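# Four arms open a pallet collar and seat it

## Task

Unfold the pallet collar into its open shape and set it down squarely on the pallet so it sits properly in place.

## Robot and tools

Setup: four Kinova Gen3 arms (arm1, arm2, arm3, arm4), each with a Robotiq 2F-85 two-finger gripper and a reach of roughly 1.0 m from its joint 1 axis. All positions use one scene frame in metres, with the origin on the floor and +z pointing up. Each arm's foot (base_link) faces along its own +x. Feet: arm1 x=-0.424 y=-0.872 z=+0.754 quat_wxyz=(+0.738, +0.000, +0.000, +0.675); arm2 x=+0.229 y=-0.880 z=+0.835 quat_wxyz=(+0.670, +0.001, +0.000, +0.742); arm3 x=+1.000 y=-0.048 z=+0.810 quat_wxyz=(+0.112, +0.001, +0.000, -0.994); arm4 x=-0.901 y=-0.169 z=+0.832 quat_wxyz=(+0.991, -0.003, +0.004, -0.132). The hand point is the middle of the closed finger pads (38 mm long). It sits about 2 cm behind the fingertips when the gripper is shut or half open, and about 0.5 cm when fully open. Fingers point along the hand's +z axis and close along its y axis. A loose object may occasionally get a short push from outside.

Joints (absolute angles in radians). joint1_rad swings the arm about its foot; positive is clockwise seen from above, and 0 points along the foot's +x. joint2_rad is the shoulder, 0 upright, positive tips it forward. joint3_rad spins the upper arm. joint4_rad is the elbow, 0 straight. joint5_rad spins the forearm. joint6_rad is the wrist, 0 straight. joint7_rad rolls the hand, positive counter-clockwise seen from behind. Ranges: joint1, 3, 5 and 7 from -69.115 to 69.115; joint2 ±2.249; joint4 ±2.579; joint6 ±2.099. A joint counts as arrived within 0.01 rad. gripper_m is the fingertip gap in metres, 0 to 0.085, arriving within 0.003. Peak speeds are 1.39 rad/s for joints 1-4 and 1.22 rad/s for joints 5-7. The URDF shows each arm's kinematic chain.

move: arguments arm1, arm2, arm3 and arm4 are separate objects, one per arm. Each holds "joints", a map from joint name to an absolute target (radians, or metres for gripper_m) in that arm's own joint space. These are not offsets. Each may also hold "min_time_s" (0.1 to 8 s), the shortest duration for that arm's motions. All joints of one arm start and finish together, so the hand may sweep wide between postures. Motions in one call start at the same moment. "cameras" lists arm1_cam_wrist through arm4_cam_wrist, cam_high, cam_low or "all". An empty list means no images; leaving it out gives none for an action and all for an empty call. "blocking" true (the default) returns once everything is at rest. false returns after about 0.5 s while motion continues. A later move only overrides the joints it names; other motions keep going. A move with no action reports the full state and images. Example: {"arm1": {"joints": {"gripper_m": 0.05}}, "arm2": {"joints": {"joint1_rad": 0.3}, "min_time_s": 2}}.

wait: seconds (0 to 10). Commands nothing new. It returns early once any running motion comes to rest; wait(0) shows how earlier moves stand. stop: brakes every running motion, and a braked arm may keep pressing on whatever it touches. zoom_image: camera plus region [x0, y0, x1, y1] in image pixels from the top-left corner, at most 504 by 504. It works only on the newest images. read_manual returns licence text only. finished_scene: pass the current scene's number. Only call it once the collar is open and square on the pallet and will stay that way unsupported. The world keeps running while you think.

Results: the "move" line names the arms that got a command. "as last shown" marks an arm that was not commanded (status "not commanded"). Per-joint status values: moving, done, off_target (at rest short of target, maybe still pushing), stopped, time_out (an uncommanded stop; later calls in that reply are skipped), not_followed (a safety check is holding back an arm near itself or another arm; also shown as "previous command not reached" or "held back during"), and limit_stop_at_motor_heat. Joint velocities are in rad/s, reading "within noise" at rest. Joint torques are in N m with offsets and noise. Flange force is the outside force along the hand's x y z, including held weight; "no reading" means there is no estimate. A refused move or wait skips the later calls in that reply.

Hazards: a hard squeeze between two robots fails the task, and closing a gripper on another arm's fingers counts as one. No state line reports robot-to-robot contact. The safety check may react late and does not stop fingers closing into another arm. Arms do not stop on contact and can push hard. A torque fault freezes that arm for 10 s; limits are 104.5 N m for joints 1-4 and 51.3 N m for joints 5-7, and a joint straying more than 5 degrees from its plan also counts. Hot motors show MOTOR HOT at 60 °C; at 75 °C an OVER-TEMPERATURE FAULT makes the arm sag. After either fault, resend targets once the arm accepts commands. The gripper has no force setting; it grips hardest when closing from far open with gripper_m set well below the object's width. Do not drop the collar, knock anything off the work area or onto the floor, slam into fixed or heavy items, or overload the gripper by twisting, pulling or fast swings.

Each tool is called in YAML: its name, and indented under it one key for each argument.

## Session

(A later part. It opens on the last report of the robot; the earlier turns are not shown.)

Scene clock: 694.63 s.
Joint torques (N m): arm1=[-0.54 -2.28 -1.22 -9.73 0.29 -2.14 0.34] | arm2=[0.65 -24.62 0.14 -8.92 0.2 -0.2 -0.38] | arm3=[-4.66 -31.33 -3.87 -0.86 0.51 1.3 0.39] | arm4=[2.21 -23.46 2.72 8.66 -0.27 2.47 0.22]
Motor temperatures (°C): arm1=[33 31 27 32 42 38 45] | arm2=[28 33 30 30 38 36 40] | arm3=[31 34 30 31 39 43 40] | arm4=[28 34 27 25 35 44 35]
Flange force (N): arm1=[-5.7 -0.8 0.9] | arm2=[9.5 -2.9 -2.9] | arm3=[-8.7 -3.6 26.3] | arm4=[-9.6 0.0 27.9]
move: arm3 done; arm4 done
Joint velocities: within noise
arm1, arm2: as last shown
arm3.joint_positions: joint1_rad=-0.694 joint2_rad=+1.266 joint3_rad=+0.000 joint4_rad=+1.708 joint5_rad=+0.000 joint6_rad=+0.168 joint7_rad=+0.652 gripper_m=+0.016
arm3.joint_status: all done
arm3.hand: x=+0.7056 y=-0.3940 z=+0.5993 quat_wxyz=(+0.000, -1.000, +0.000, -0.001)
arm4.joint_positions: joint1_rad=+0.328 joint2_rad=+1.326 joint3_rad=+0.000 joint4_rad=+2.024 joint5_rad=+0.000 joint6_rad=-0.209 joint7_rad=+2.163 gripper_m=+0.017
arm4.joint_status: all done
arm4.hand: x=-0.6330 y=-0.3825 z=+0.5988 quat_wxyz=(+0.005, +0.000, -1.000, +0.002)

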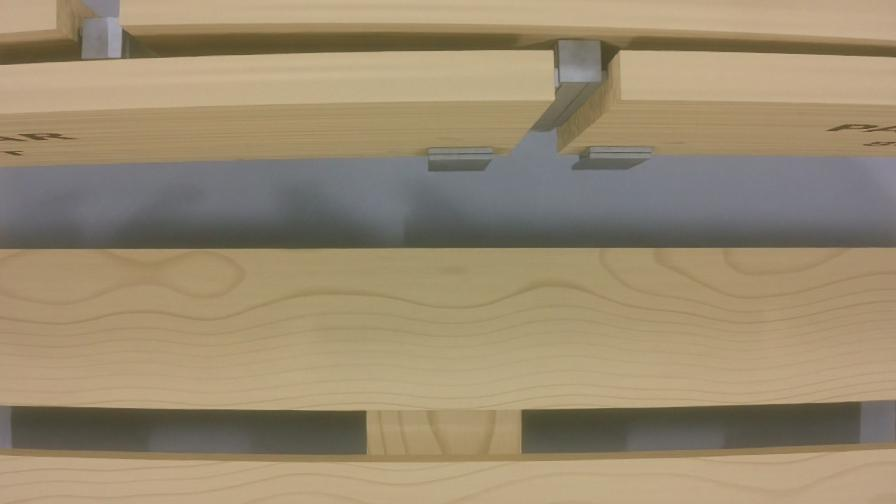

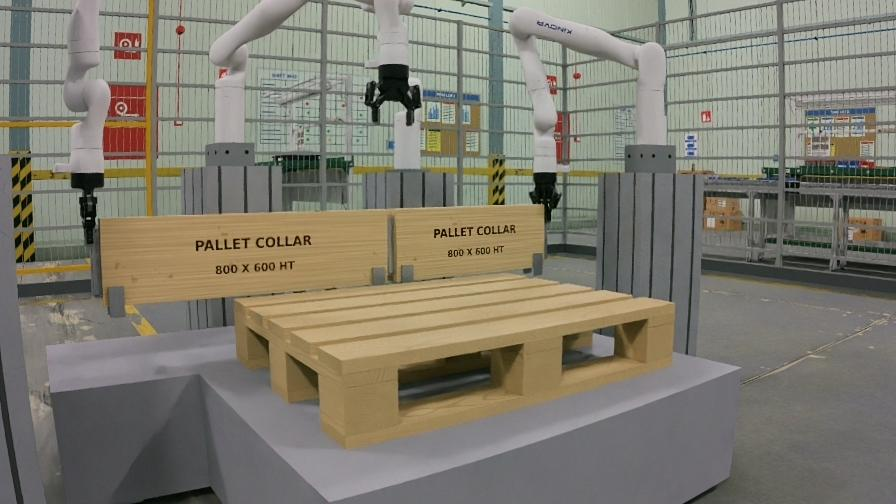

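move:
  arm3: {"joints":{"joint1_rad":-0.3971,"joint2_rad":1.1075,"joint4_rad":2.1665,"joint6_rad":-0.1324,"joint7_rad":1.0802},"min_time_s":4}
  arm4: {"joints":{"joint1_rad":0.2592,"joint2_rad":1.1616,"joint4_rad":2.0717,"joint6_rad":-0.0917,"joint7_rad":2.2256},"min_time_s":4}
  cameras: ["arm2_cam_wrist","cam_high","arm3_cam_wrist","arm4_cam_wrist"]

Scene clock: 747.50 s.
Joint torques (N m): arm1=[-0.52 -2.28 -1.19 -9.78 0.31 -2.13 0.36] | arm2=[0.65 -24.69 0.15 -8.82 0.22 -0.19 -0.4] | arm3=[4.5 -41.22 10.21 -20.16 0.04 -10.84 0.22] | arm4=[-9.88 -42.87 -13.9 -18.11 1.26 -9.51 0.81]
Motor temperatures (°C): arm1=[33 31 27 32 42 37 45] | arm2=[28 33 30 30 38 36 40] | arm3=[31 38 30 31 39 43 40] | arm4=[28 37 27 25 35 44 35]
Flange force (N): arm1=[-5.5 -0.8 1.0] | arm2=[8.7 -2.6 -2.8] | arm3=[41.3 -1.7 25.7] | arm4=[40.8 1.1 29.7]
move: arm3 done; arm4 done
Joint velocities: within noise
arm1, arm2: as last shown
arm3.joint_positions: joint1_rad=-0.397 joint2_rad=+1.107 joint3_rad=+0.000 joint4_rad=+2.166 joint5_rad=+0.000 joint6_rad=-0.132 joint7_rad=+1.080 gripper_m=+0.016
arm3.joint_status: all done
arm3.hand: x=+0.7138 y=-0.2230 z=+0.6592 quat_wxyz=(+0.000, -0.998, -0.066, -0.001)
arm4.joint_positions: joint1_rad=+0.259 joint2_rad=+1.162 joint3_rad=+0.000 joint4_rad=+2.072 joint5_rad=+0.000 joint6_rad=-0.092 joint7_rad=+2.226 gripper_m=+0.017
arm4.joint_status: all done
arm4.hand: x=-0.6063 y=-0.3704 z=+0.6585 quat_wxyz=(+0.005, +0.065, -0.998, +0.002)
pictures: arm2_cam_wrist, arm3_cam_wrist, arm4_cam_wrist, cam_high

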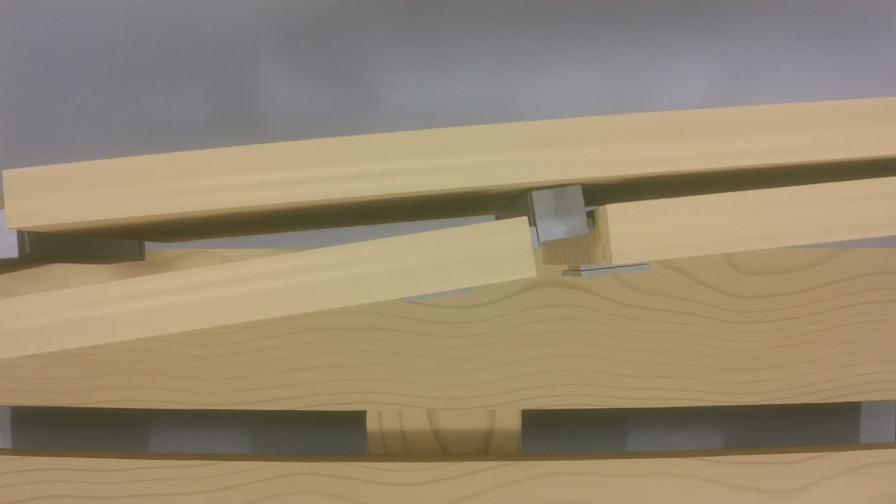

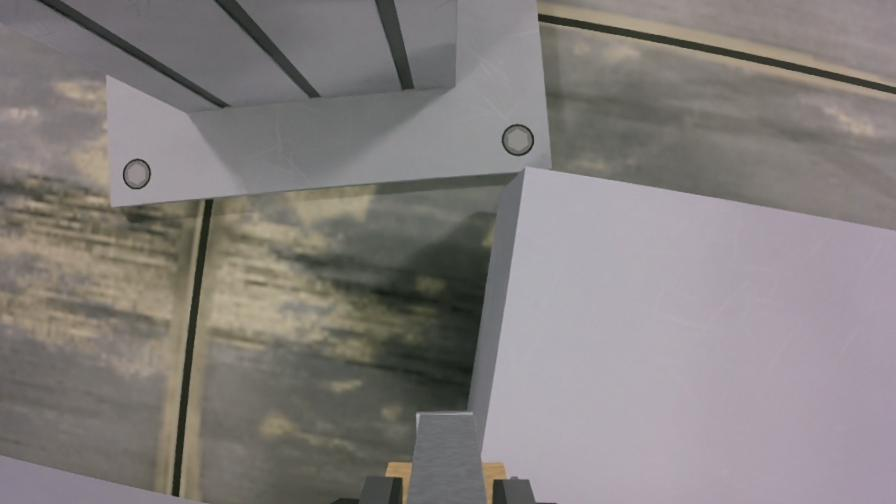

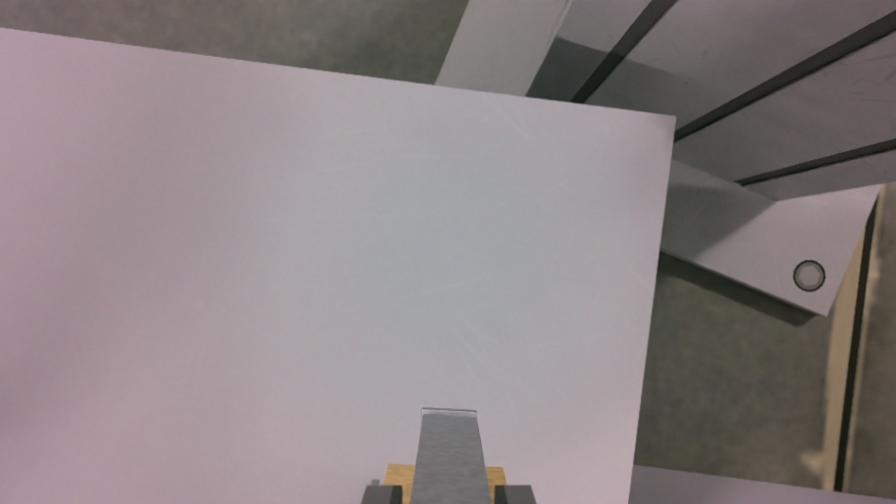

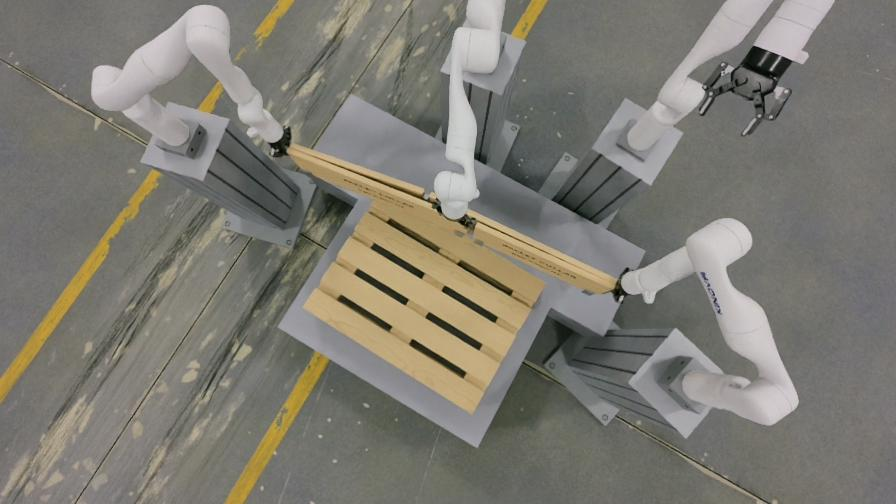

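move:
  arm3: {"joints":{"joint1_rad":0.026,"joint2_rad":1.0041,"joint4_rad":2.3135,"joint6_rad":-0.176,"joint7_rad":1.6167},"min_time_s":4}
  arm4: {"joints":{"joint1_rad":0.1693,"joint2_rad":1.0522,"joint4_rad":2.0516,"joint6_rad":0.0378,"joint7_rad":2.2492},"min_time_s":4}
  cameras: ["arm2_cam_wrist","cam_high","cam_low","arm4_cam_wrist"]

Scene clock: 765.80 s.
Joint torques (N m): arm1=[-0.53 -2.3 -1.2 -9.79 0.33 -2.14 0.33] | arm2=[0.61 -24.58 0.18 -8.8 0.21 -0.24 -0.32] | arm3=[-3.21 -47.45 -2.34 -35.58 1.42 -18.77 0.53] | arm4=[-15.39 -48.85 -21.99 -28.16 0.6 -12.74 1.26]
Motor temperatures (°C): arm1=[33 31 27 32 42 37 45] | arm2=[28 33 30 30 38 36 40] | arm3=[31 39 30 32 38 44 40] | arm4=[28 40 27 26 35 44 35]
Flange force (N): arm1=[-5.6 -0.9 1.0] | arm2=[8.7 -2.6 -3.0] | arm3=[64.1 0.4 25.3] | arm4=[61.6 1.2 33.9]
move: arm3 done; arm4 time_out
TORQUE WARNING: arm4's joint2_rad strayed more than 3 degrees from its planned motion. A warning alone does not stop the arm.
Joint velocities: within noise
arm1.joint_positions: joint1_rad=-0.100 joint2_rad=-0.488 joint3_rad=-0.090 joint4_rad=+1.489 joint5_rad=-0.024 joint6_rad=+1.350 joint7_rad=+1.015 gripper_m=+0.085
arm1.joint_status: not commanded
arm1.hand: x=-0.4454 y=-0.5842 z=+1.3601 quat_wxyz=(-0.178, +0.493, -0.780, -0.340)
arm2: as last shown
arm3.joint_positions: joint1_rad=+0.026 joint2_rad=+1.004 joint3_rad=+0.000 joint4_rad=+2.313 joint5_rad=+0.000 joint6_rad=-0.176 joint7_rad=+1.617 gripper_m=+0.016
arm3.joint_status: all done
arm3.hand: x=+0.7014 y=-0.0830 z=+0.6990 quat_wxyz=(+0.000, -0.992, -0.122, -0.001)
arm4.joint_positions: joint1_rad=+0.169 joint2_rad=+1.116 joint3_rad=+0.000 joint4_rad=+2.052 joint5_rad=+0.000 joint6_rad=+0.038 joint7_rad=+2.249 gripper_m=+0.017
arm4.joint_status: joint2_rad time_out (moved -0.045 of -0.109); the others done
arm4.hand: x=-0.5960 y=-0.3398 z=+0.6750 quat_wxyz=(+0.032, +0.121, -0.992, -0.015)
pictures: arm2_cam_wrist, arm4_cam_wrist, cam_high, cam_low

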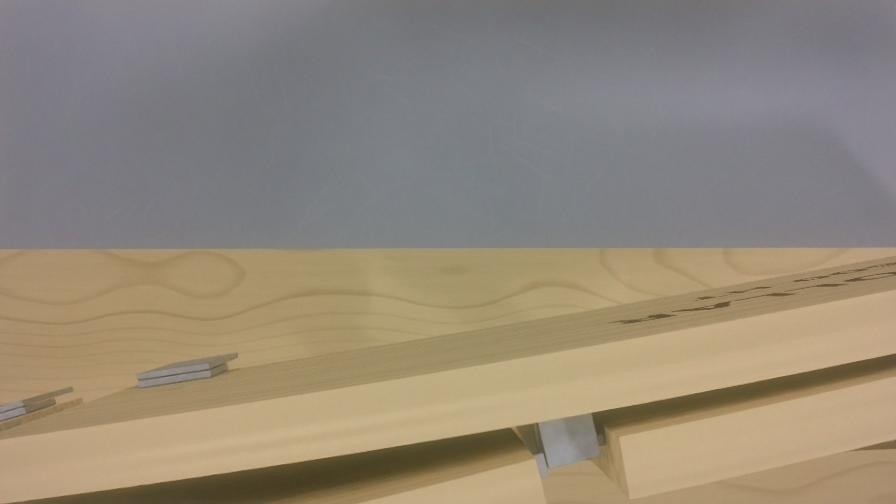

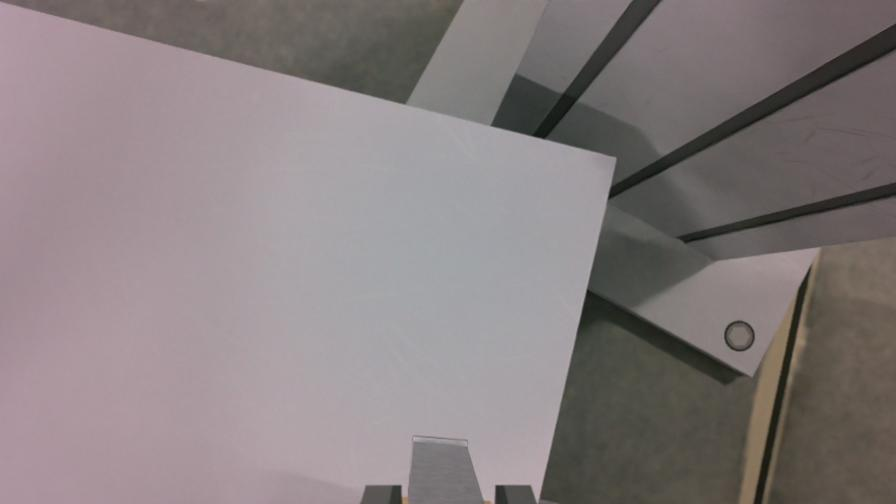

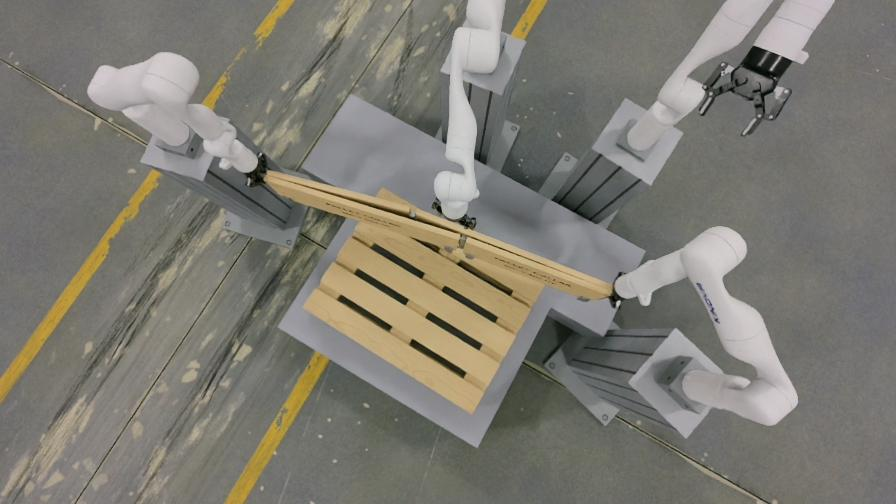

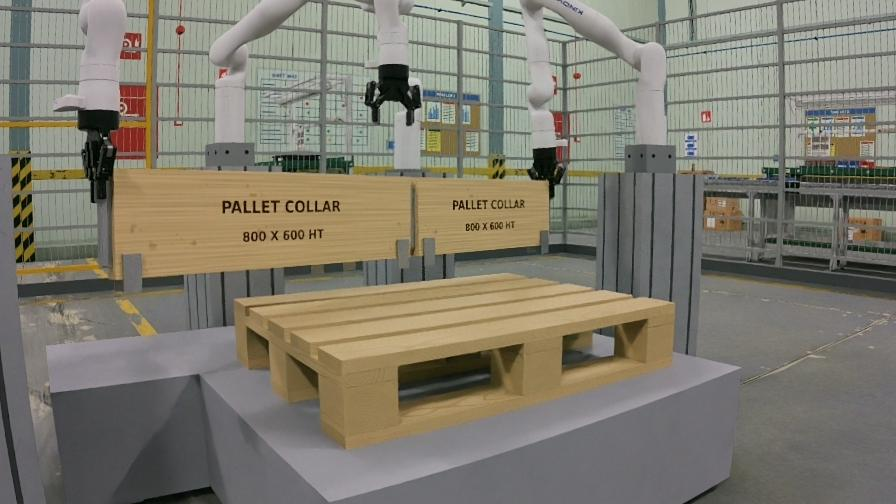

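move:
  arm3: {"joints":{"joint2_rad":1.0155,"joint4_rad":2.3502,"joint6_rad":-0.2241},"min_time_s":1.5}
  arm2: {"joints":{"joint1_rad":-0.1686,"joint2_rad":1.1905,"joint4_rad":0.754,"joint6_rad":1.1971,"joint7_rad":-0.052,"gripper_m":0.05}}
  cameras: ["arm2_cam_wrist"]

Scene clock: 809.80 s.
Joint torques (N m): arm1=[-0.56 -2.3 -1.12 -9.83 0.31 -2.13 0.38] | arm2=[0.66 -25.21 0.14 -9.05 0.18 -0.23 -0.32] | arm3=[-1.93 -23.11 -1.7 4.49 1.7 0.19 0.89] | arm4=[-0.15 -25.46 -0.81 4.08 0.79 2.46 0.97]
Motor temperatures (°C): arm1=[33 31 27 32 42 37 45] | arm2=[28 33 30 30 37 36 40] | arm3=[31 46 30 34 38 47 39] | arm4=[29 49 28 29 35 45 35]
Flange force (N): arm1=[-5.3 -0.6 1.2] | arm2=[0.4 -10.3 -2.7] | arm3=[-0.9 -2.6 27.7] | arm4=[-4.8 -2.4 27.3]
move: arm2 done; arm3 done
Joint velocities: within noise
arm1, arm4: as last shown
arm2.joint_positions: joint1_rad=-0.169 joint2_rad=+1.191 joint3_rad=+0.000 joint4_rad=+0.754 joint5_rad=+0.000 joint6_rad=+1.197 joint7_rad=-0.052 gripper_m=+0.050
arm2.joint_status: all done
arm2.hand: x=+0.0700 y=-0.2152 z=+0.8517 quat_wxyz=(+0.001, +0.109, -0.994, -0.001)
arm3.joint_positions: joint1_rad=+0.026 joint2_rad=+1.015 joint3_rad=+0.000 joint4_rad=+2.350 joint5_rad=+0.000 joint6_rad=-0.224 joint7_rad=+1.617 gripper_m=+0.016
arm3.joint_status: all done
arm3.hand: x=+0.7134 y=-0.0806 z=+0.6980 quat_wxyz=(+0.000, -0.992, -0.122, -0.001)
arm4.hand: x=-0.5958 y=-0.3398 z=+0.6751 quat_wxyz=(+0.032, +0.121, -0.992, -0.015)

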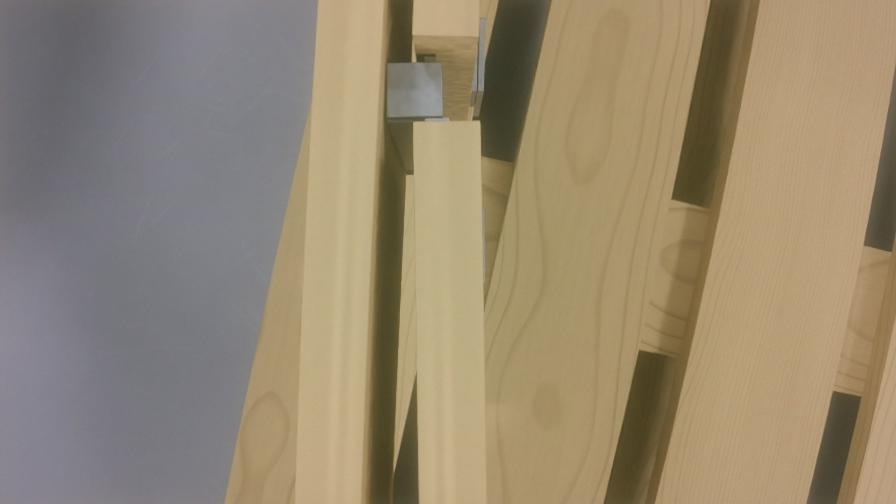

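move:
  arm2: {"joints":{"joint2_rad":1.385,"joint4_rad":0.7244,"joint6_rad":1.0322,"gripper_m":0.025},"min_time_s":2}
  cameras: ["arm2_cam_wrist","cam_low"]

zoom_image:
  camera: "arm2_cam_wrist"
  region: [250, 300, 600, 504]

Scene clock: 834.87 s.
Joint torques (N m): arm1=[-0.53 -2.32 -1.17 -9.8 0.33 -2.12 0.37] | arm2=[1.56 42.43 -0.35 19.26 0.52 0.87 -0.33] | arm3=[-1.83 -34.06 -0.5 12.83 1.41 2.71 0.71] | arm4=[2.46 -40.18 2.93 9.79 0.73 5.57 0.89]
Motor temperatures (°C): arm1=[33 31 27 32 42 37 45] | arm2=[28 34 30 30 37 36 40] | arm3=[31 44 30 34 38 46 39] | arm4=[29 47 28 28 35 45 35]
Flange force (N): arm1=[-5.5 -0.7 1.1] | arm2=[1.8 -9.3 -102.5] | arm3=[-8.6 -3.8 76.8] | arm4=[-16.8 -3.7 77.4]
move: arm2 done
Joint velocities: within noise
arm1, arm4: as last shown
arm2.joint_positions: joint1_rad=-0.169 joint2_rad=+1.384 joint3_rad=+0.000 joint4_rad=+0.724 joint5_rad=+0.000 joint6_rad=+1.032 joint7_rad=-0.052 gripper_m=+0.025
arm2.joint_status: all done
arm2.hand: x=+0.0697 y=-0.2143 z=+0.7278 quat_wxyz=(+0.001, +0.109, -0.994, -0.002)
arm3.joint_positions: joint1_rad=+0.026 joint2_rad=+1.016 joint3_rad=+0.000 joint4_rad=+2.350 joint5_rad=+0.000 joint6_rad=-0.224 joint7_rad=+1.617 gripper_m=+0.016
arm3.joint_status: not commanded
arm3.hand: x=+0.7135 y=-0.0806 z=+0.6979 quat_wxyz=(+0.000, -0.992, -0.122, -0.001)
arm4.hand: x=-0.5961 y=-0.3397 z=+0.6749 quat_wxyz=(+0.032, +0.121, -0.992, -0.015)

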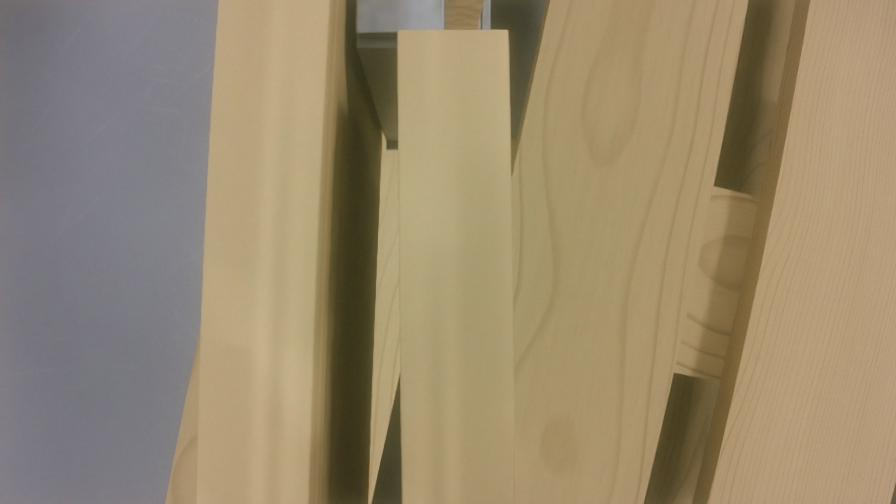

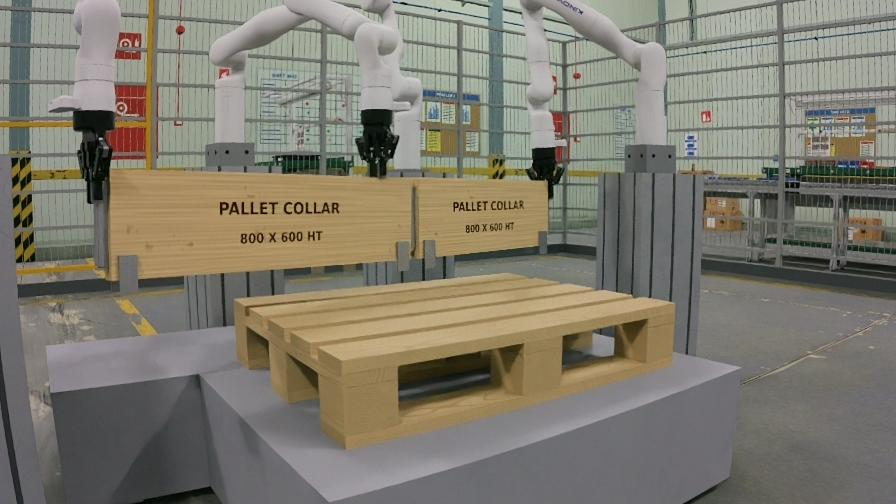

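Scaled by 1.440 from the camera's image (finer frame: 1280x720).

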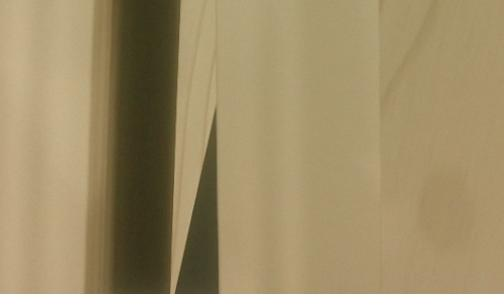

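move:
  arm2: {"joints":{"joint2_rad":1.3254,"joint4_rad":0.7456,"joint6_rad":1.0706,"gripper_m":0.03}}

move:
  arm2: {"joints":{"joint2_rad":1.4059,"joint4_rad":0.7085,"joint6_rad":1.0272},"min_time_s":3}
  cameras: ["arm2_cam_wrist","arm4_cam_wrist"]

Scene clock: 856.53 s.
Joint torques (N m): arm1=[-0.52 -2.3 -1.24 -9.76 0.32 -2.1 0.39] | arm2=[0.56 -25.6 0.09 -8.56 0.2 -0.26 -0.33] | arm3=[-1.41 -23.43 -0.81 3.56 1.3 0 0.54] | arm4=[-0.64 -26.16 -1.33 3.16 0.7 2.08 0.88]
Motor temperatures (°C): arm1=[33 31 27 32 41 37 45] | arm2=[28 36 30 30 37 36 40] | arm3=[31 45 30 33 38 45 39] | arm4=[29 49 28 28 35 45 35]
Flange force (N): arm1=[-5.6 -0.9 1.1] | arm2=[0.3 -9.7 -4.1] | arm3=[1.4 -1.6 27.5] | arm4=[-2.5 -2.5 27.7]
move: arm2 done
Joint velocities: within noise
arm1, arm4: as last shown
arm2.joint_positions: joint1_rad=-0.169 joint2_rad=+1.325 joint3_rad=+0.000 joint4_rad=+0.746 joint5_rad=+0.000 joint6_rad=+1.071 joint7_rad=-0.052 gripper_m=+0.030
arm2.joint_status: all done
arm2.hand: x=+0.0697 y=-0.2144 z=+0.7618 quat_wxyz=(+0.001, +0.109, -0.994, -0.001)
arm3.joint_positions: joint1_rad=+0.026 joint2_rad=+1.015 joint3_rad=+0.000 joint4_rad=+2.350 joint5_rad=+0.000 joint6_rad=-0.224 joint7_rad=+1.617 gripper_m=+0.016
arm3.joint_status: not commanded
arm3.hand: x=+0.7134 y=-0.0805 z=+0.6980 quat_wxyz=(+0.000, -0.992, -0.122, -0.001)
arm4.hand: x=-0.5959 y=-0.3398 z=+0.6751 quat_wxyz=(+0.032, +0.121, -0.992, -0.015)
pictures: none

Scene clock: 859.83 s.
Joint torques (N m): arm1=[-0.54 -2.28 -1.17 -9.76 0.33 -2.15 0.35] | arm2=[0.66 -25.71 0.17 -8.49 0.11 -0.23 -0.32] | arm3=[-0.5 -19.13 -0.1 8.67 0.77 2.74 0.06] | arm4=[0.4 -17.52 -0.54 0.64 -0.17 0.54 -0.03]
Motor temperatures (°C): arm1=[33 31 27 32 41 37 45] | arm2=[28 36 30 30 37 36 40] | arm3=[31 44 30 33 38 45 39] | arm4=[29 49 28 28 35 45 35]
Flange force (N): arm1=[-5.6 -0.7 0.9] | arm2=[0.4 -11.2 -4.9] | arm3=[-7.0 -1.2 24.5] | arm4=[0.3 0.6 -0.5]
move: arm2 done
Joint velocities: within noise
arm1: as last shown
arm2.joint_positions: joint1_rad=-0.169 joint2_rad=+1.406 joint3_rad=+0.000 joint4_rad=+0.708 joint5_rad=+0.000 joint6_rad=+1.027 joint7_rad=-0.052 gripper_m=+0.030
arm2.joint_status: all done
arm2.hand: x=+0.0696 y=-0.2142 z=+0.7168 quat_wxyz=(+0.001, +0.109, -0.994, -0.001)
arm3.joint_positions: joint1_rad=+0.026 joint2_rad=+1.016 joint3_rad=+0.000 joint4_rad=+2.350 joint5_rad=+0.000 joint6_rad=-0.224 joint7_rad=+1.617 gripper_m=+0.016
arm3.joint_status: not commanded
arm3.hand: x=+0.7134 y=-0.0806 z=+0.6980 quat_wxyz=(-0.001, -0.992, -0.122, -0.001)
arm4.joint_positions: joint1_rad=+0.169 joint2_rad=+1.116 joint3_rad=+0.000 joint4_rad=+2.052 joint5_rad=+0.000 joint6_rad=+0.038 joint7_rad=+2.249 gripper_m=+0.010
arm4.joint_status: not commanded
arm4.on_its_own: gripper_m moved -0.007 to your old target +0.010
arm4.hand: x=-0.5960 y=-0.3398 z=+0.6750 quat_wxyz=(+0.032, +0.121, -0.992, -0.015)

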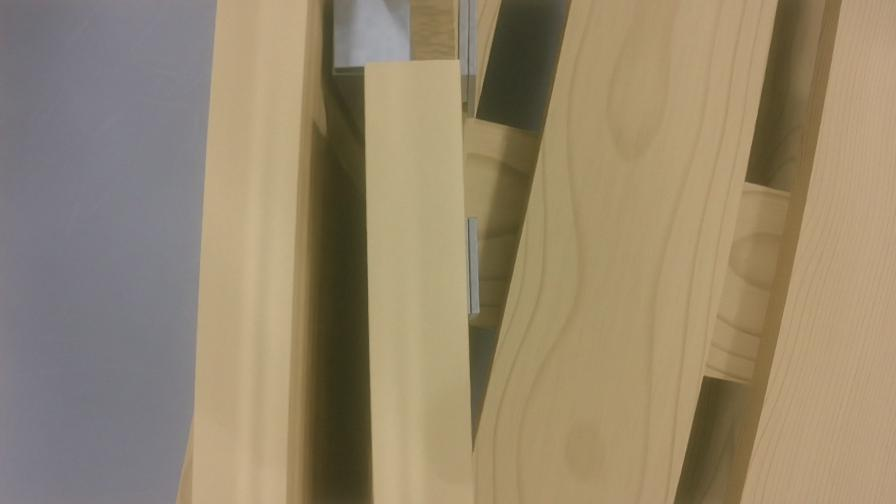

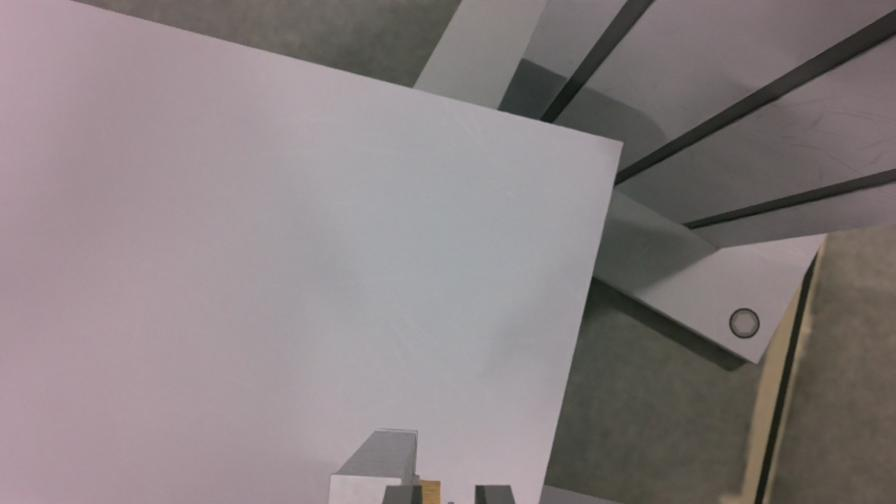

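wait:
  seconds: 0.1
  cameras: ["cam_high","cam_low","arm4_cam_wrist"]

zoom_image:
  camera: "cam_low"
  region: [40, 120, 544, 400]

zoom_image:
  camera: "cam_high"
  region: [220, 130, 660, 380]

Scene clock: 867.17 s.
Joint torques (N m): arm1=[-0.52 -2.39 -1.2 -9.8 0.3 -2.13 0.35] | arm2=[0.61 -25.74 0.14 -8.39 0.16 -0.21 -0.37] | arm3=[-0.68 -19.76 -0.34 7.85 0.82 2.37 0.12] | arm4=[0.41 -17.53 -0.48 0.67 -0.17 0.52 -0.04]
Motor temperatures (°C): arm1=[33 31 27 32 41 37 45] | arm2=[28 36 30 30 37 36 40] | arm3=[31 44 30 33 38 45 39] | arm4=[29 49 28 27 35 45 35]
Flange force (N): arm1=[-5.7 -0.8 1.1] | arm2=[0.3 -10.3 -4.7] | arm3=[-5.4 -1.5 24.9] | arm4=[0.2 0.6 -0.4]
Joint velocities: within noise
arm1.joint_positions: joint1_rad=-0.100 joint2_rad=-0.488 joint3_rad=-0.090 joint4_rad=+1.489 joint5_rad=-0.024 joint6_rad=+1.350 joint7_rad=+1.015 gripper_m=+0.085
arm1.joint_status: not commanded
arm1.hand: x=-0.4454 y=-0.5842 z=+1.3601 quat_wxyz=(-0.178, +0.493, -0.780, -0.340)
arm2.joint_positions: joint1_rad=-0.169 joint2_rad=+1.406 joint3_rad=+0.000 joint4_rad=+0.708 joint5_rad=+0.000 joint6_rad=+1.027 joint7_rad=-0.052 gripper_m=+0.030
arm2.joint_status: all done
arm2.hand: x=+0.0696 y=-0.2142 z=+0.7168 quat_wxyz=(+0.001, +0.109, -0.994, -0.001)
arm3.joint_positions: joint1_rad=+0.026 joint2_rad=+1.016 joint3_rad=+0.000 joint4_rad=+2.350 joint5_rad=+0.000 joint6_rad=-0.224 joint7_rad=+1.617 gripper_m=+0.016
arm3.joint_status: not commanded
arm3.hand: x=+0.7135 y=-0.0805 z=+0.6980 quat_wxyz=(+0.000, -0.992, -0.122, -0.001)
arm4.joint_positions: joint1_rad=+0.169 joint2_rad=+1.116 joint3_rad=+0.000 joint4_rad=+2.052 joint5_rad=+0.000 joint6_rad=+0.038 joint7_rad=+2.249 gripper_m=+0.010
arm4.joint_status: not commanded
arm4.hand: x=-0.5960 y=-0.3398 z=+0.6750 quat_wxyz=(+0.032, +0.121, -0.992, -0.015)
wait: 0.10 s; at rest from the start
pictures: arm4_cam_wrist, cam_high, cam_low

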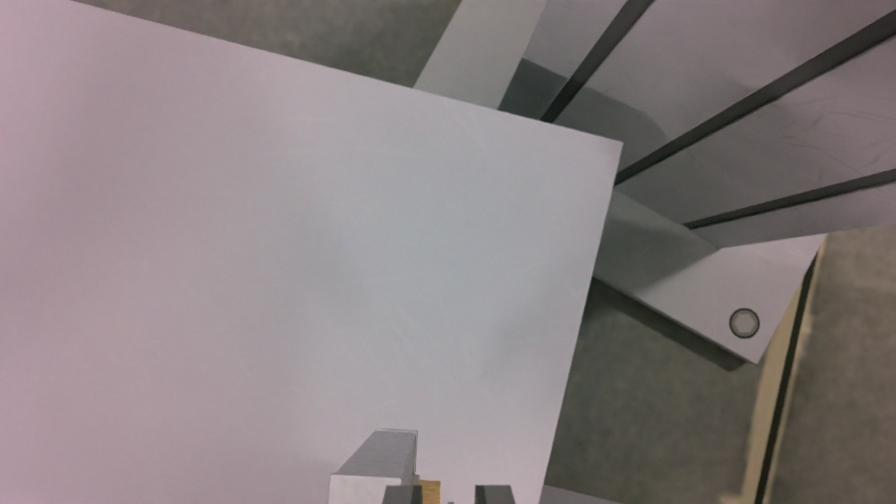

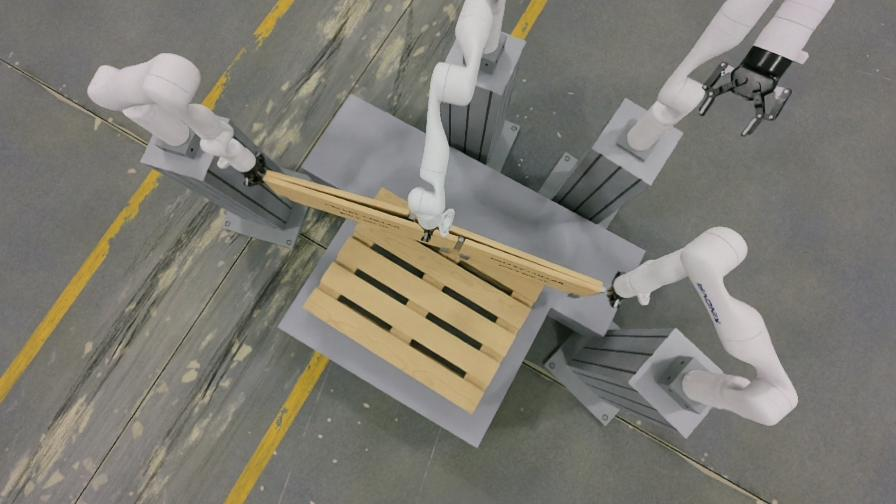

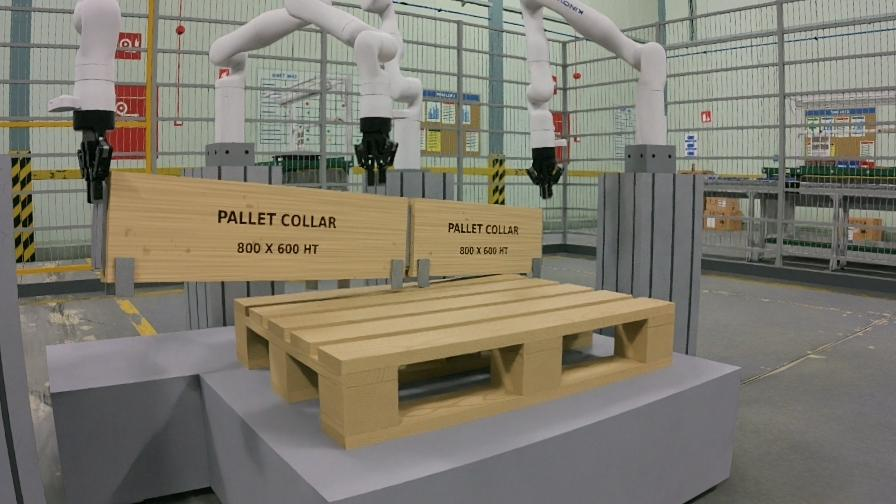

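Scaled by 1.000.

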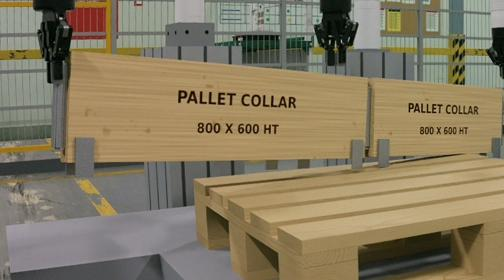

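Scaled by 1.145 from the camera's image (finer frame: 1280x720).

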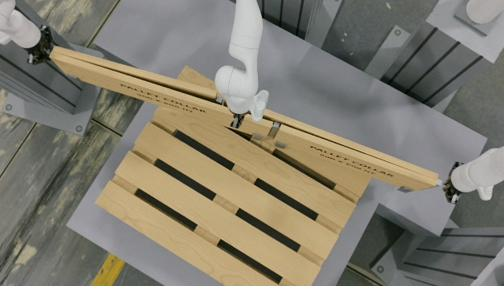

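move:
  arm2: {"joints":{"joint1_rad":-0.1693,"joint2_rad":1.4528,"joint4_rad":0.7123,"joint6_rad":0.9765,"joint7_rad":-0.053,"gripper_m":0.028},"min_time_s":2}
  cameras: ["arm2_cam_wrist"]

Scene clock: 888.77 s.
Joint torques (N m): arm1=[-0.55 -2.28 -1.18 -9.76 0.26 -2.15 0.39] | arm2=[0.57 -23.96 0.01 -7.19 0.13 0.12 -0.34] | arm3=[-0.31 -19.44 -0.1 8.92 0.75 2.88 0.03] | arm4=[0.39 -17.51 -0.58 0.65 -0.18 0.55 -0.04]
Motor temperatures (°C): arm1=[33 31 27 32 41 37 45] | arm2=[28 36 30 30 37 36 40] | arm3=[31 43 30 33 38 45 39] | arm4=[29 47 28 27 35 44 35]
Flange force (N): arm1=[-5.5 -0.6 0.9] | arm2=[0.3 -9.2 -7.0] | arm3=[-7.0 -0.7 26.0] | arm4=[0.4 0.6 -0.4]
move: arm2 done
Joint velocities: within noise
arm1, arm4: as last shown
arm2.joint_positions: joint1_rad=-0.169 joint2_rad=+1.453 joint3_rad=+0.000 joint4_rad=+0.712 joint5_rad=+0.000 joint6_rad=+0.976 joint7_rad=-0.053 gripper_m=+0.028
arm2.joint_status: all done
arm2.hand: x=+0.0706 y=-0.2199 z=+0.6838 quat_wxyz=(+0.001, +0.109, -0.994, -0.001)
arm3.joint_positions: joint1_rad=+0.026 joint2_rad=+1.015 joint3_rad=+0.000 joint4_rad=+2.350 joint5_rad=+0.000 joint6_rad=-0.224 joint7_rad=+1.617 gripper_m=+0.016
arm3.joint_status: not commanded
arm3.hand: x=+0.7134 y=-0.0806 z=+0.6980 quat_wxyz=(+0.000, -0.992, -0.122, -0.001)

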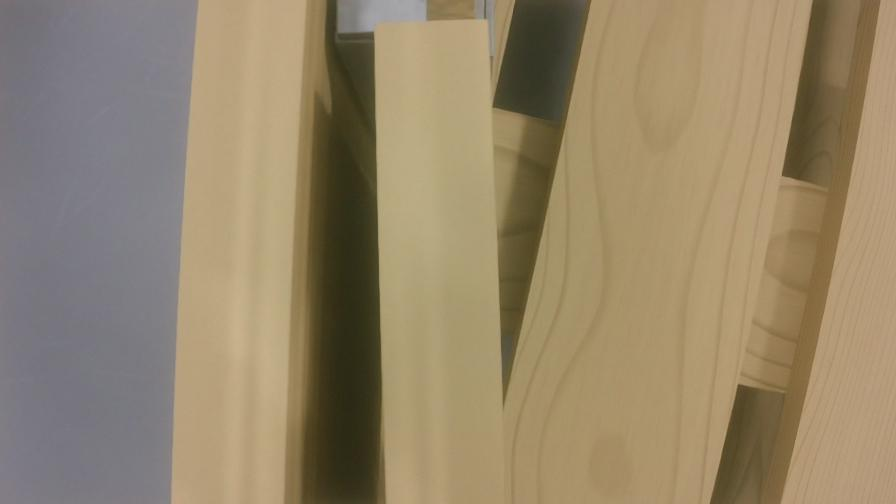

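move:
  arm2: {"joints":{"joint2_rad":1.499,"joint4_rad":0.6765,"joint6_rad":0.9661},"min_time_s":2}

move:
  arm2: {"joints":{"joint2_rad":1.5318,"joint4_rad":0.6485,"joint6_rad":0.9613},"min_time_s":2}
  cameras: ["arm2_cam_wrist","cam_low"]

Scene clock: 905.13 s.
Joint torques (N m): arm1=[-0.5 -2.34 -1.19 -9.77 0.31 -2.14 0.36] | arm2=[0.35 -23.41 -0.01 -6.54 0.08 0.57 -0.32] | arm3=[-0.05 -18.78 0.14 10.26 0.65 3.47 -0.07] | arm4=[0.38 -17.6 -0.52 0.65 -0.21 0.51 -0.03]
Motor temperatures (°C): arm1=[33 31 27 32 41 37 45] | arm2=[28 35 30 30 37 36 40] | arm3=[31 42 30 33 38 44 39] | arm4=[28 46 27 27 35 44 35]
Flange force (N): arm1=[-5.7 -0.8 1.0] | arm2=[0.0 -8.8 -7.4] | arm3=[-9.4 -0.4 26.5] | arm4=[0.3 0.5 -0.3]
move: arm2 done
Joint velocities: within noise
arm1, arm3, arm4: as last shown
arm2.joint_positions: joint1_rad=-0.169 joint2_rad=+1.499 joint3_rad=+0.000 joint4_rad=+0.677 joint5_rad=+0.000 joint6_rad=+0.966 joint7_rad=-0.053 gripper_m=+0.028
arm2.joint_status: all done
arm2.hand: x=+0.0706 y=-0.2199 z=+0.6618 quat_wxyz=(+0.001, +0.109, -0.994, -0.001)
arm3.hand: x=+0.7134 y=-0.0805 z=+0.6980 quat_wxyz=(+0.000, -0.992, -0.122, -0.001)
pictures: none

Scene clock: 907.43 s.
Joint torques (N m): arm1=[-0.55 -2.36 -1.14 -9.79 0.32 -2.11 0.37] | arm2=[-0.01 -1.86 -0.93 0.79 -0.17 -0.81 -0.38] | arm3=[0.26 -22.12 -0.9 12.59 0.83 4.11 -0.25] | arm4=[0.41 -17.51 -0.48 0.65 -0.2 0.51 -0.03]
Motor temperatures (°C): arm1=[33 31 27 32 41 37 45] | arm2=[28 35 30 30 37 36 40] | arm3=[31 42 30 33 38 44 39] | arm4=[28 45 27 27 35 44 35]
Flange force (N): arm1=[-5.5 -0.5 1.2] | arm2=[-0.6 -9.3 -41.6] | arm3=[-11.6 -0.2 41.0] | arm4=[0.2 0.6 -0.5]
move: arm2 done
Joint velocities: within noise
arm1, arm3, arm4: as last shown
arm2.joint_positions: joint1_rad=-0.169 joint2_rad=+1.532 joint3_rad=+0.000 joint4_rad=+0.648 joint5_rad=+0.000 joint6_rad=+0.961 joint7_rad=-0.053 gripper_m=+0.028
arm2.joint_status: all done
arm2.hand: x=+0.0706 y=-0.2199 z=+0.6468 quat_wxyz=(+0.001, +0.109, -0.994, -0.001)
arm3.joint_positions: joint1_rad=+0.026 joint2_rad=+1.016 joint3_rad=+0.000 joint4_rad=+2.350 joint5_rad=+0.000 joint6_rad=-0.224 joint7_rad=+1.617 gripper_m=+0.016

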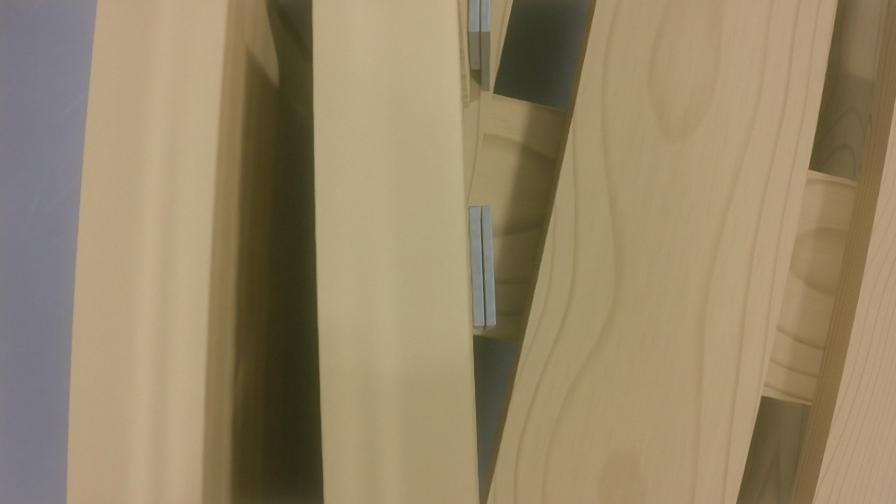

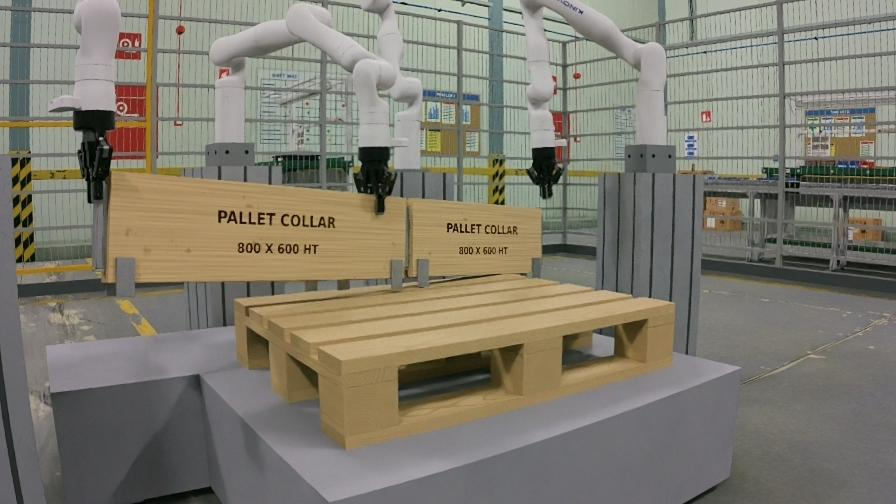

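move:
  arm2: {"joints":{"gripper_m":0.012}}
  cameras: ["arm2_cam_wrist"]

Scene clock: 921.27 s.
Joint torques (N m): arm1=[-0.54 -2.36 -1.16 -9.78 0.32 -2.13 0.34] | arm2=[0.4 0.13 -0.74 3.28 -0.13 1.55 -0.39] | arm3=[0.03 -22.46 0.61 12.16 0.71 3.78 0.04] | arm4=[0.4 -17.48 -0.55 0.65 -0.17 0.51 -0.02]
Motor temperatures (°C): arm1=[33 31 27 32 41 37 45] | arm2=[28 34 30 30 37 36 40] | arm3=[31 42 30 33 38 44 39] | arm4=[28 44 27 26 35 44 35]
Flange force (N): arm1=[-5.6 -0.6 1.1] | arm2=[0.0 -7.0 -40.5] | arm3=[-11.3 0.0 40.9] | arm4=[0.2 0.6 -0.6]
move: arm2 off_target
Joint velocities: within noise
arm1, arm3, arm4: as last shown
arm2.joint_positions: joint1_rad=-0.169 joint2_rad=+1.532 joint3_rad=+0.000 joint4_rad=+0.648 joint5_rad=+0.000 joint6_rad=+0.961 joint7_rad=-0.053 gripper_m=+0.019
arm2.joint_status: gripper_m off_target (ended at +0.019, target +0.012)
arm2.hand: x=+0.0706 y=-0.2198 z=+0.6468 quat_wxyz=(+0.001, +0.109, -0.994, -0.001)
arm3.joint_positions: joint1_rad=+0.026 joint2_rad=+1.015 joint3_rad=+0.000 joint4_rad=+2.350 joint5_rad=+0.000 joint6_rad=-0.224 joint7_rad=+1.617 gripper_m=+0.016

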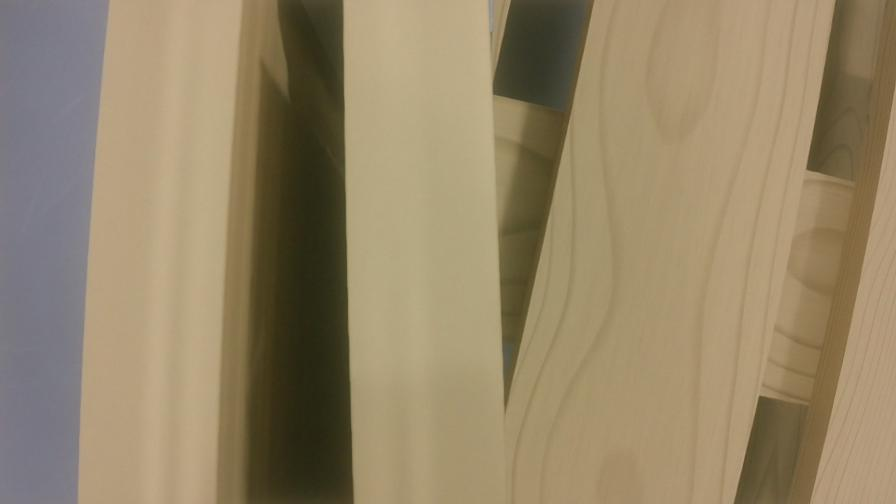

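move:
  arm4: {"joints":{"gripper_m":0.085}}

move:
  arm4: {"joints":{"joint2_rad":0.8,"joint4_rad":2.1,"joint6_rad":0.2416},"min_time_s":2}
  cameras: ["arm4_cam_wrist","cam_low"]

Scene clock: 969.80 s.
Joint torques (N m): arm1=[-0.51 -2.31 -1.13 -9.76 0.31 -2.14 0.37] | arm2=[0.51 0.15 -0.78 3.39 -0.11 1.54 -0.39] | arm3=[0.08 -22.56 0.69 12.07 0.67 3.77 0.02] | arm4=[0.41 -17.51 -0.54 0.64 -0.18 0.5 -0.02]
Motor temperatures (°C): arm1=[33 31 27 32 41 37 45] | arm2=[28 32 30 30 37 36 40] | arm3=[30 40 30 33 38 44 39] | arm4=[28 42 27 26 35 44 34]
Flange force (N): arm1=[-5.5 -0.5 1.0] | arm2=[0.2 -6.1 -40.3] | arm3=[-11.0 0.2 41.2] | arm4=[0.2 0.6 -0.5]
move: arm4 done
Joint velocities: within noise
arm1, arm2, arm3: as last shown
arm2.hand: x=+0.0706 y=-0.2199 z=+0.6468 quat_wxyz=(+0.001, +0.109, -0.994, -0.001)
arm4.joint_positions: joint1_rad=+0.169 joint2_rad=+1.116 joint3_rad=+0.000 joint4_rad=+2.052 joint5_rad=+0.000 joint6_rad=+0.038 joint7_rad=+2.249 gripper_m=+0.085
arm4.joint_status: all done
arm4.hand: x=-0.5960 y=-0.3398 z=+0.6750 quat_wxyz=(+0.032, +0.121, -0.992, -0.015)
pictures: none

Scene clock: 972.13 s.
Joint torques (N m): arm1=[-0.55 -2.34 -1.14 -9.77 0.32 -2.15 0.37] | arm2=[0.48 0.13 -0.71 3.33 -0.09 1.48 -0.4] | arm3=[0.13 -22.53 0.69 12.09 0.68 3.72 -0.01] | arm4=[0.4 -16.49 -0.55 -1.89 -0.14 0.35 -0.03]
Motor temperatures (°C): arm1=[33 31 27 32 41 37 45] | arm2=[28 32 30 30 37 36 40] | arm3=[30 40 30 33 38 44 39] | arm4=[28 42 27 26 35 44 34]
Flange force (N): arm1=[-5.6 -0.5 1.0] | arm2=[0.2 -6.2 -40.4] | arm3=[-11.3 0.3 41.0] | arm4=[-0.2 1.0 -0.2]
move: arm4 done
Joint velocities: within noise
arm1, arm2, arm3: as last shown
arm4.joint_positions: joint1_rad=+0.169 joint2_rad=+0.800 joint3_rad=+0.000 joint4_rad=+2.100 joint5_rad=+0.000 joint6_rad=+0.242 joint7_rad=+2.249 gripper_m=+0.085
arm4.joint_status: all done
arm4.hand: x=-0.5703 y=-0.3507 z=+0.7916 quat_wxyz=(+0.005, +0.121, -0.993, +0.002)

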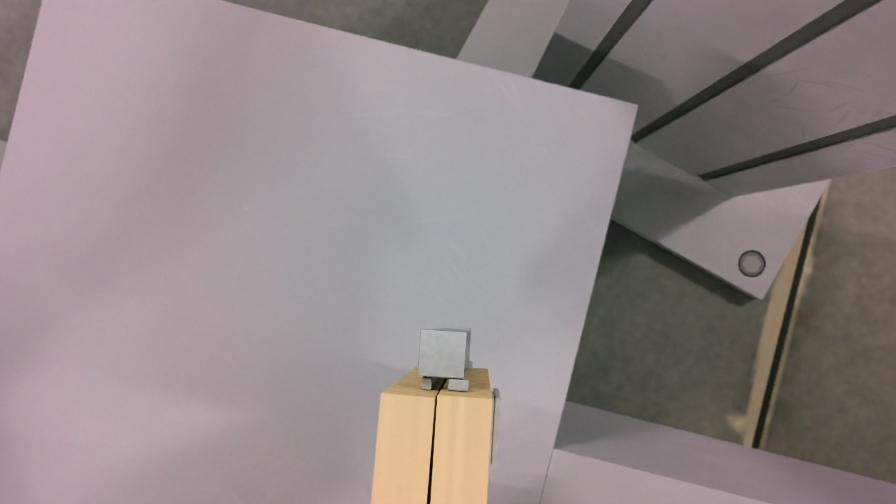

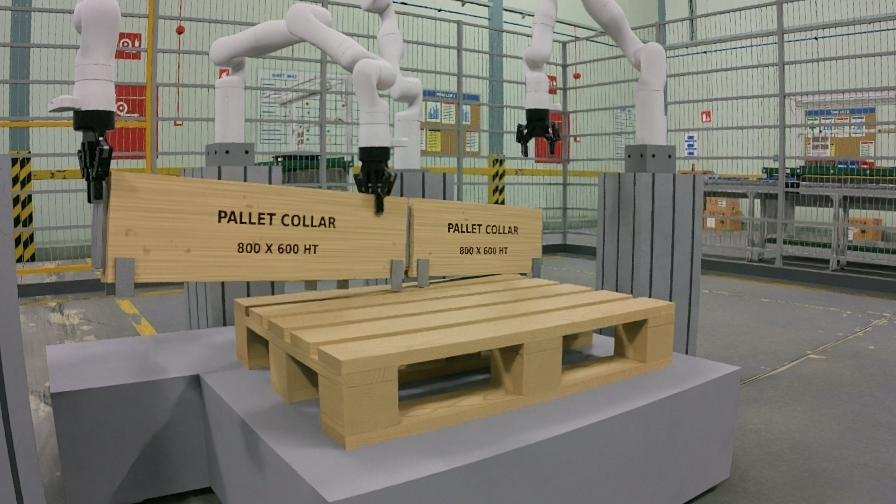

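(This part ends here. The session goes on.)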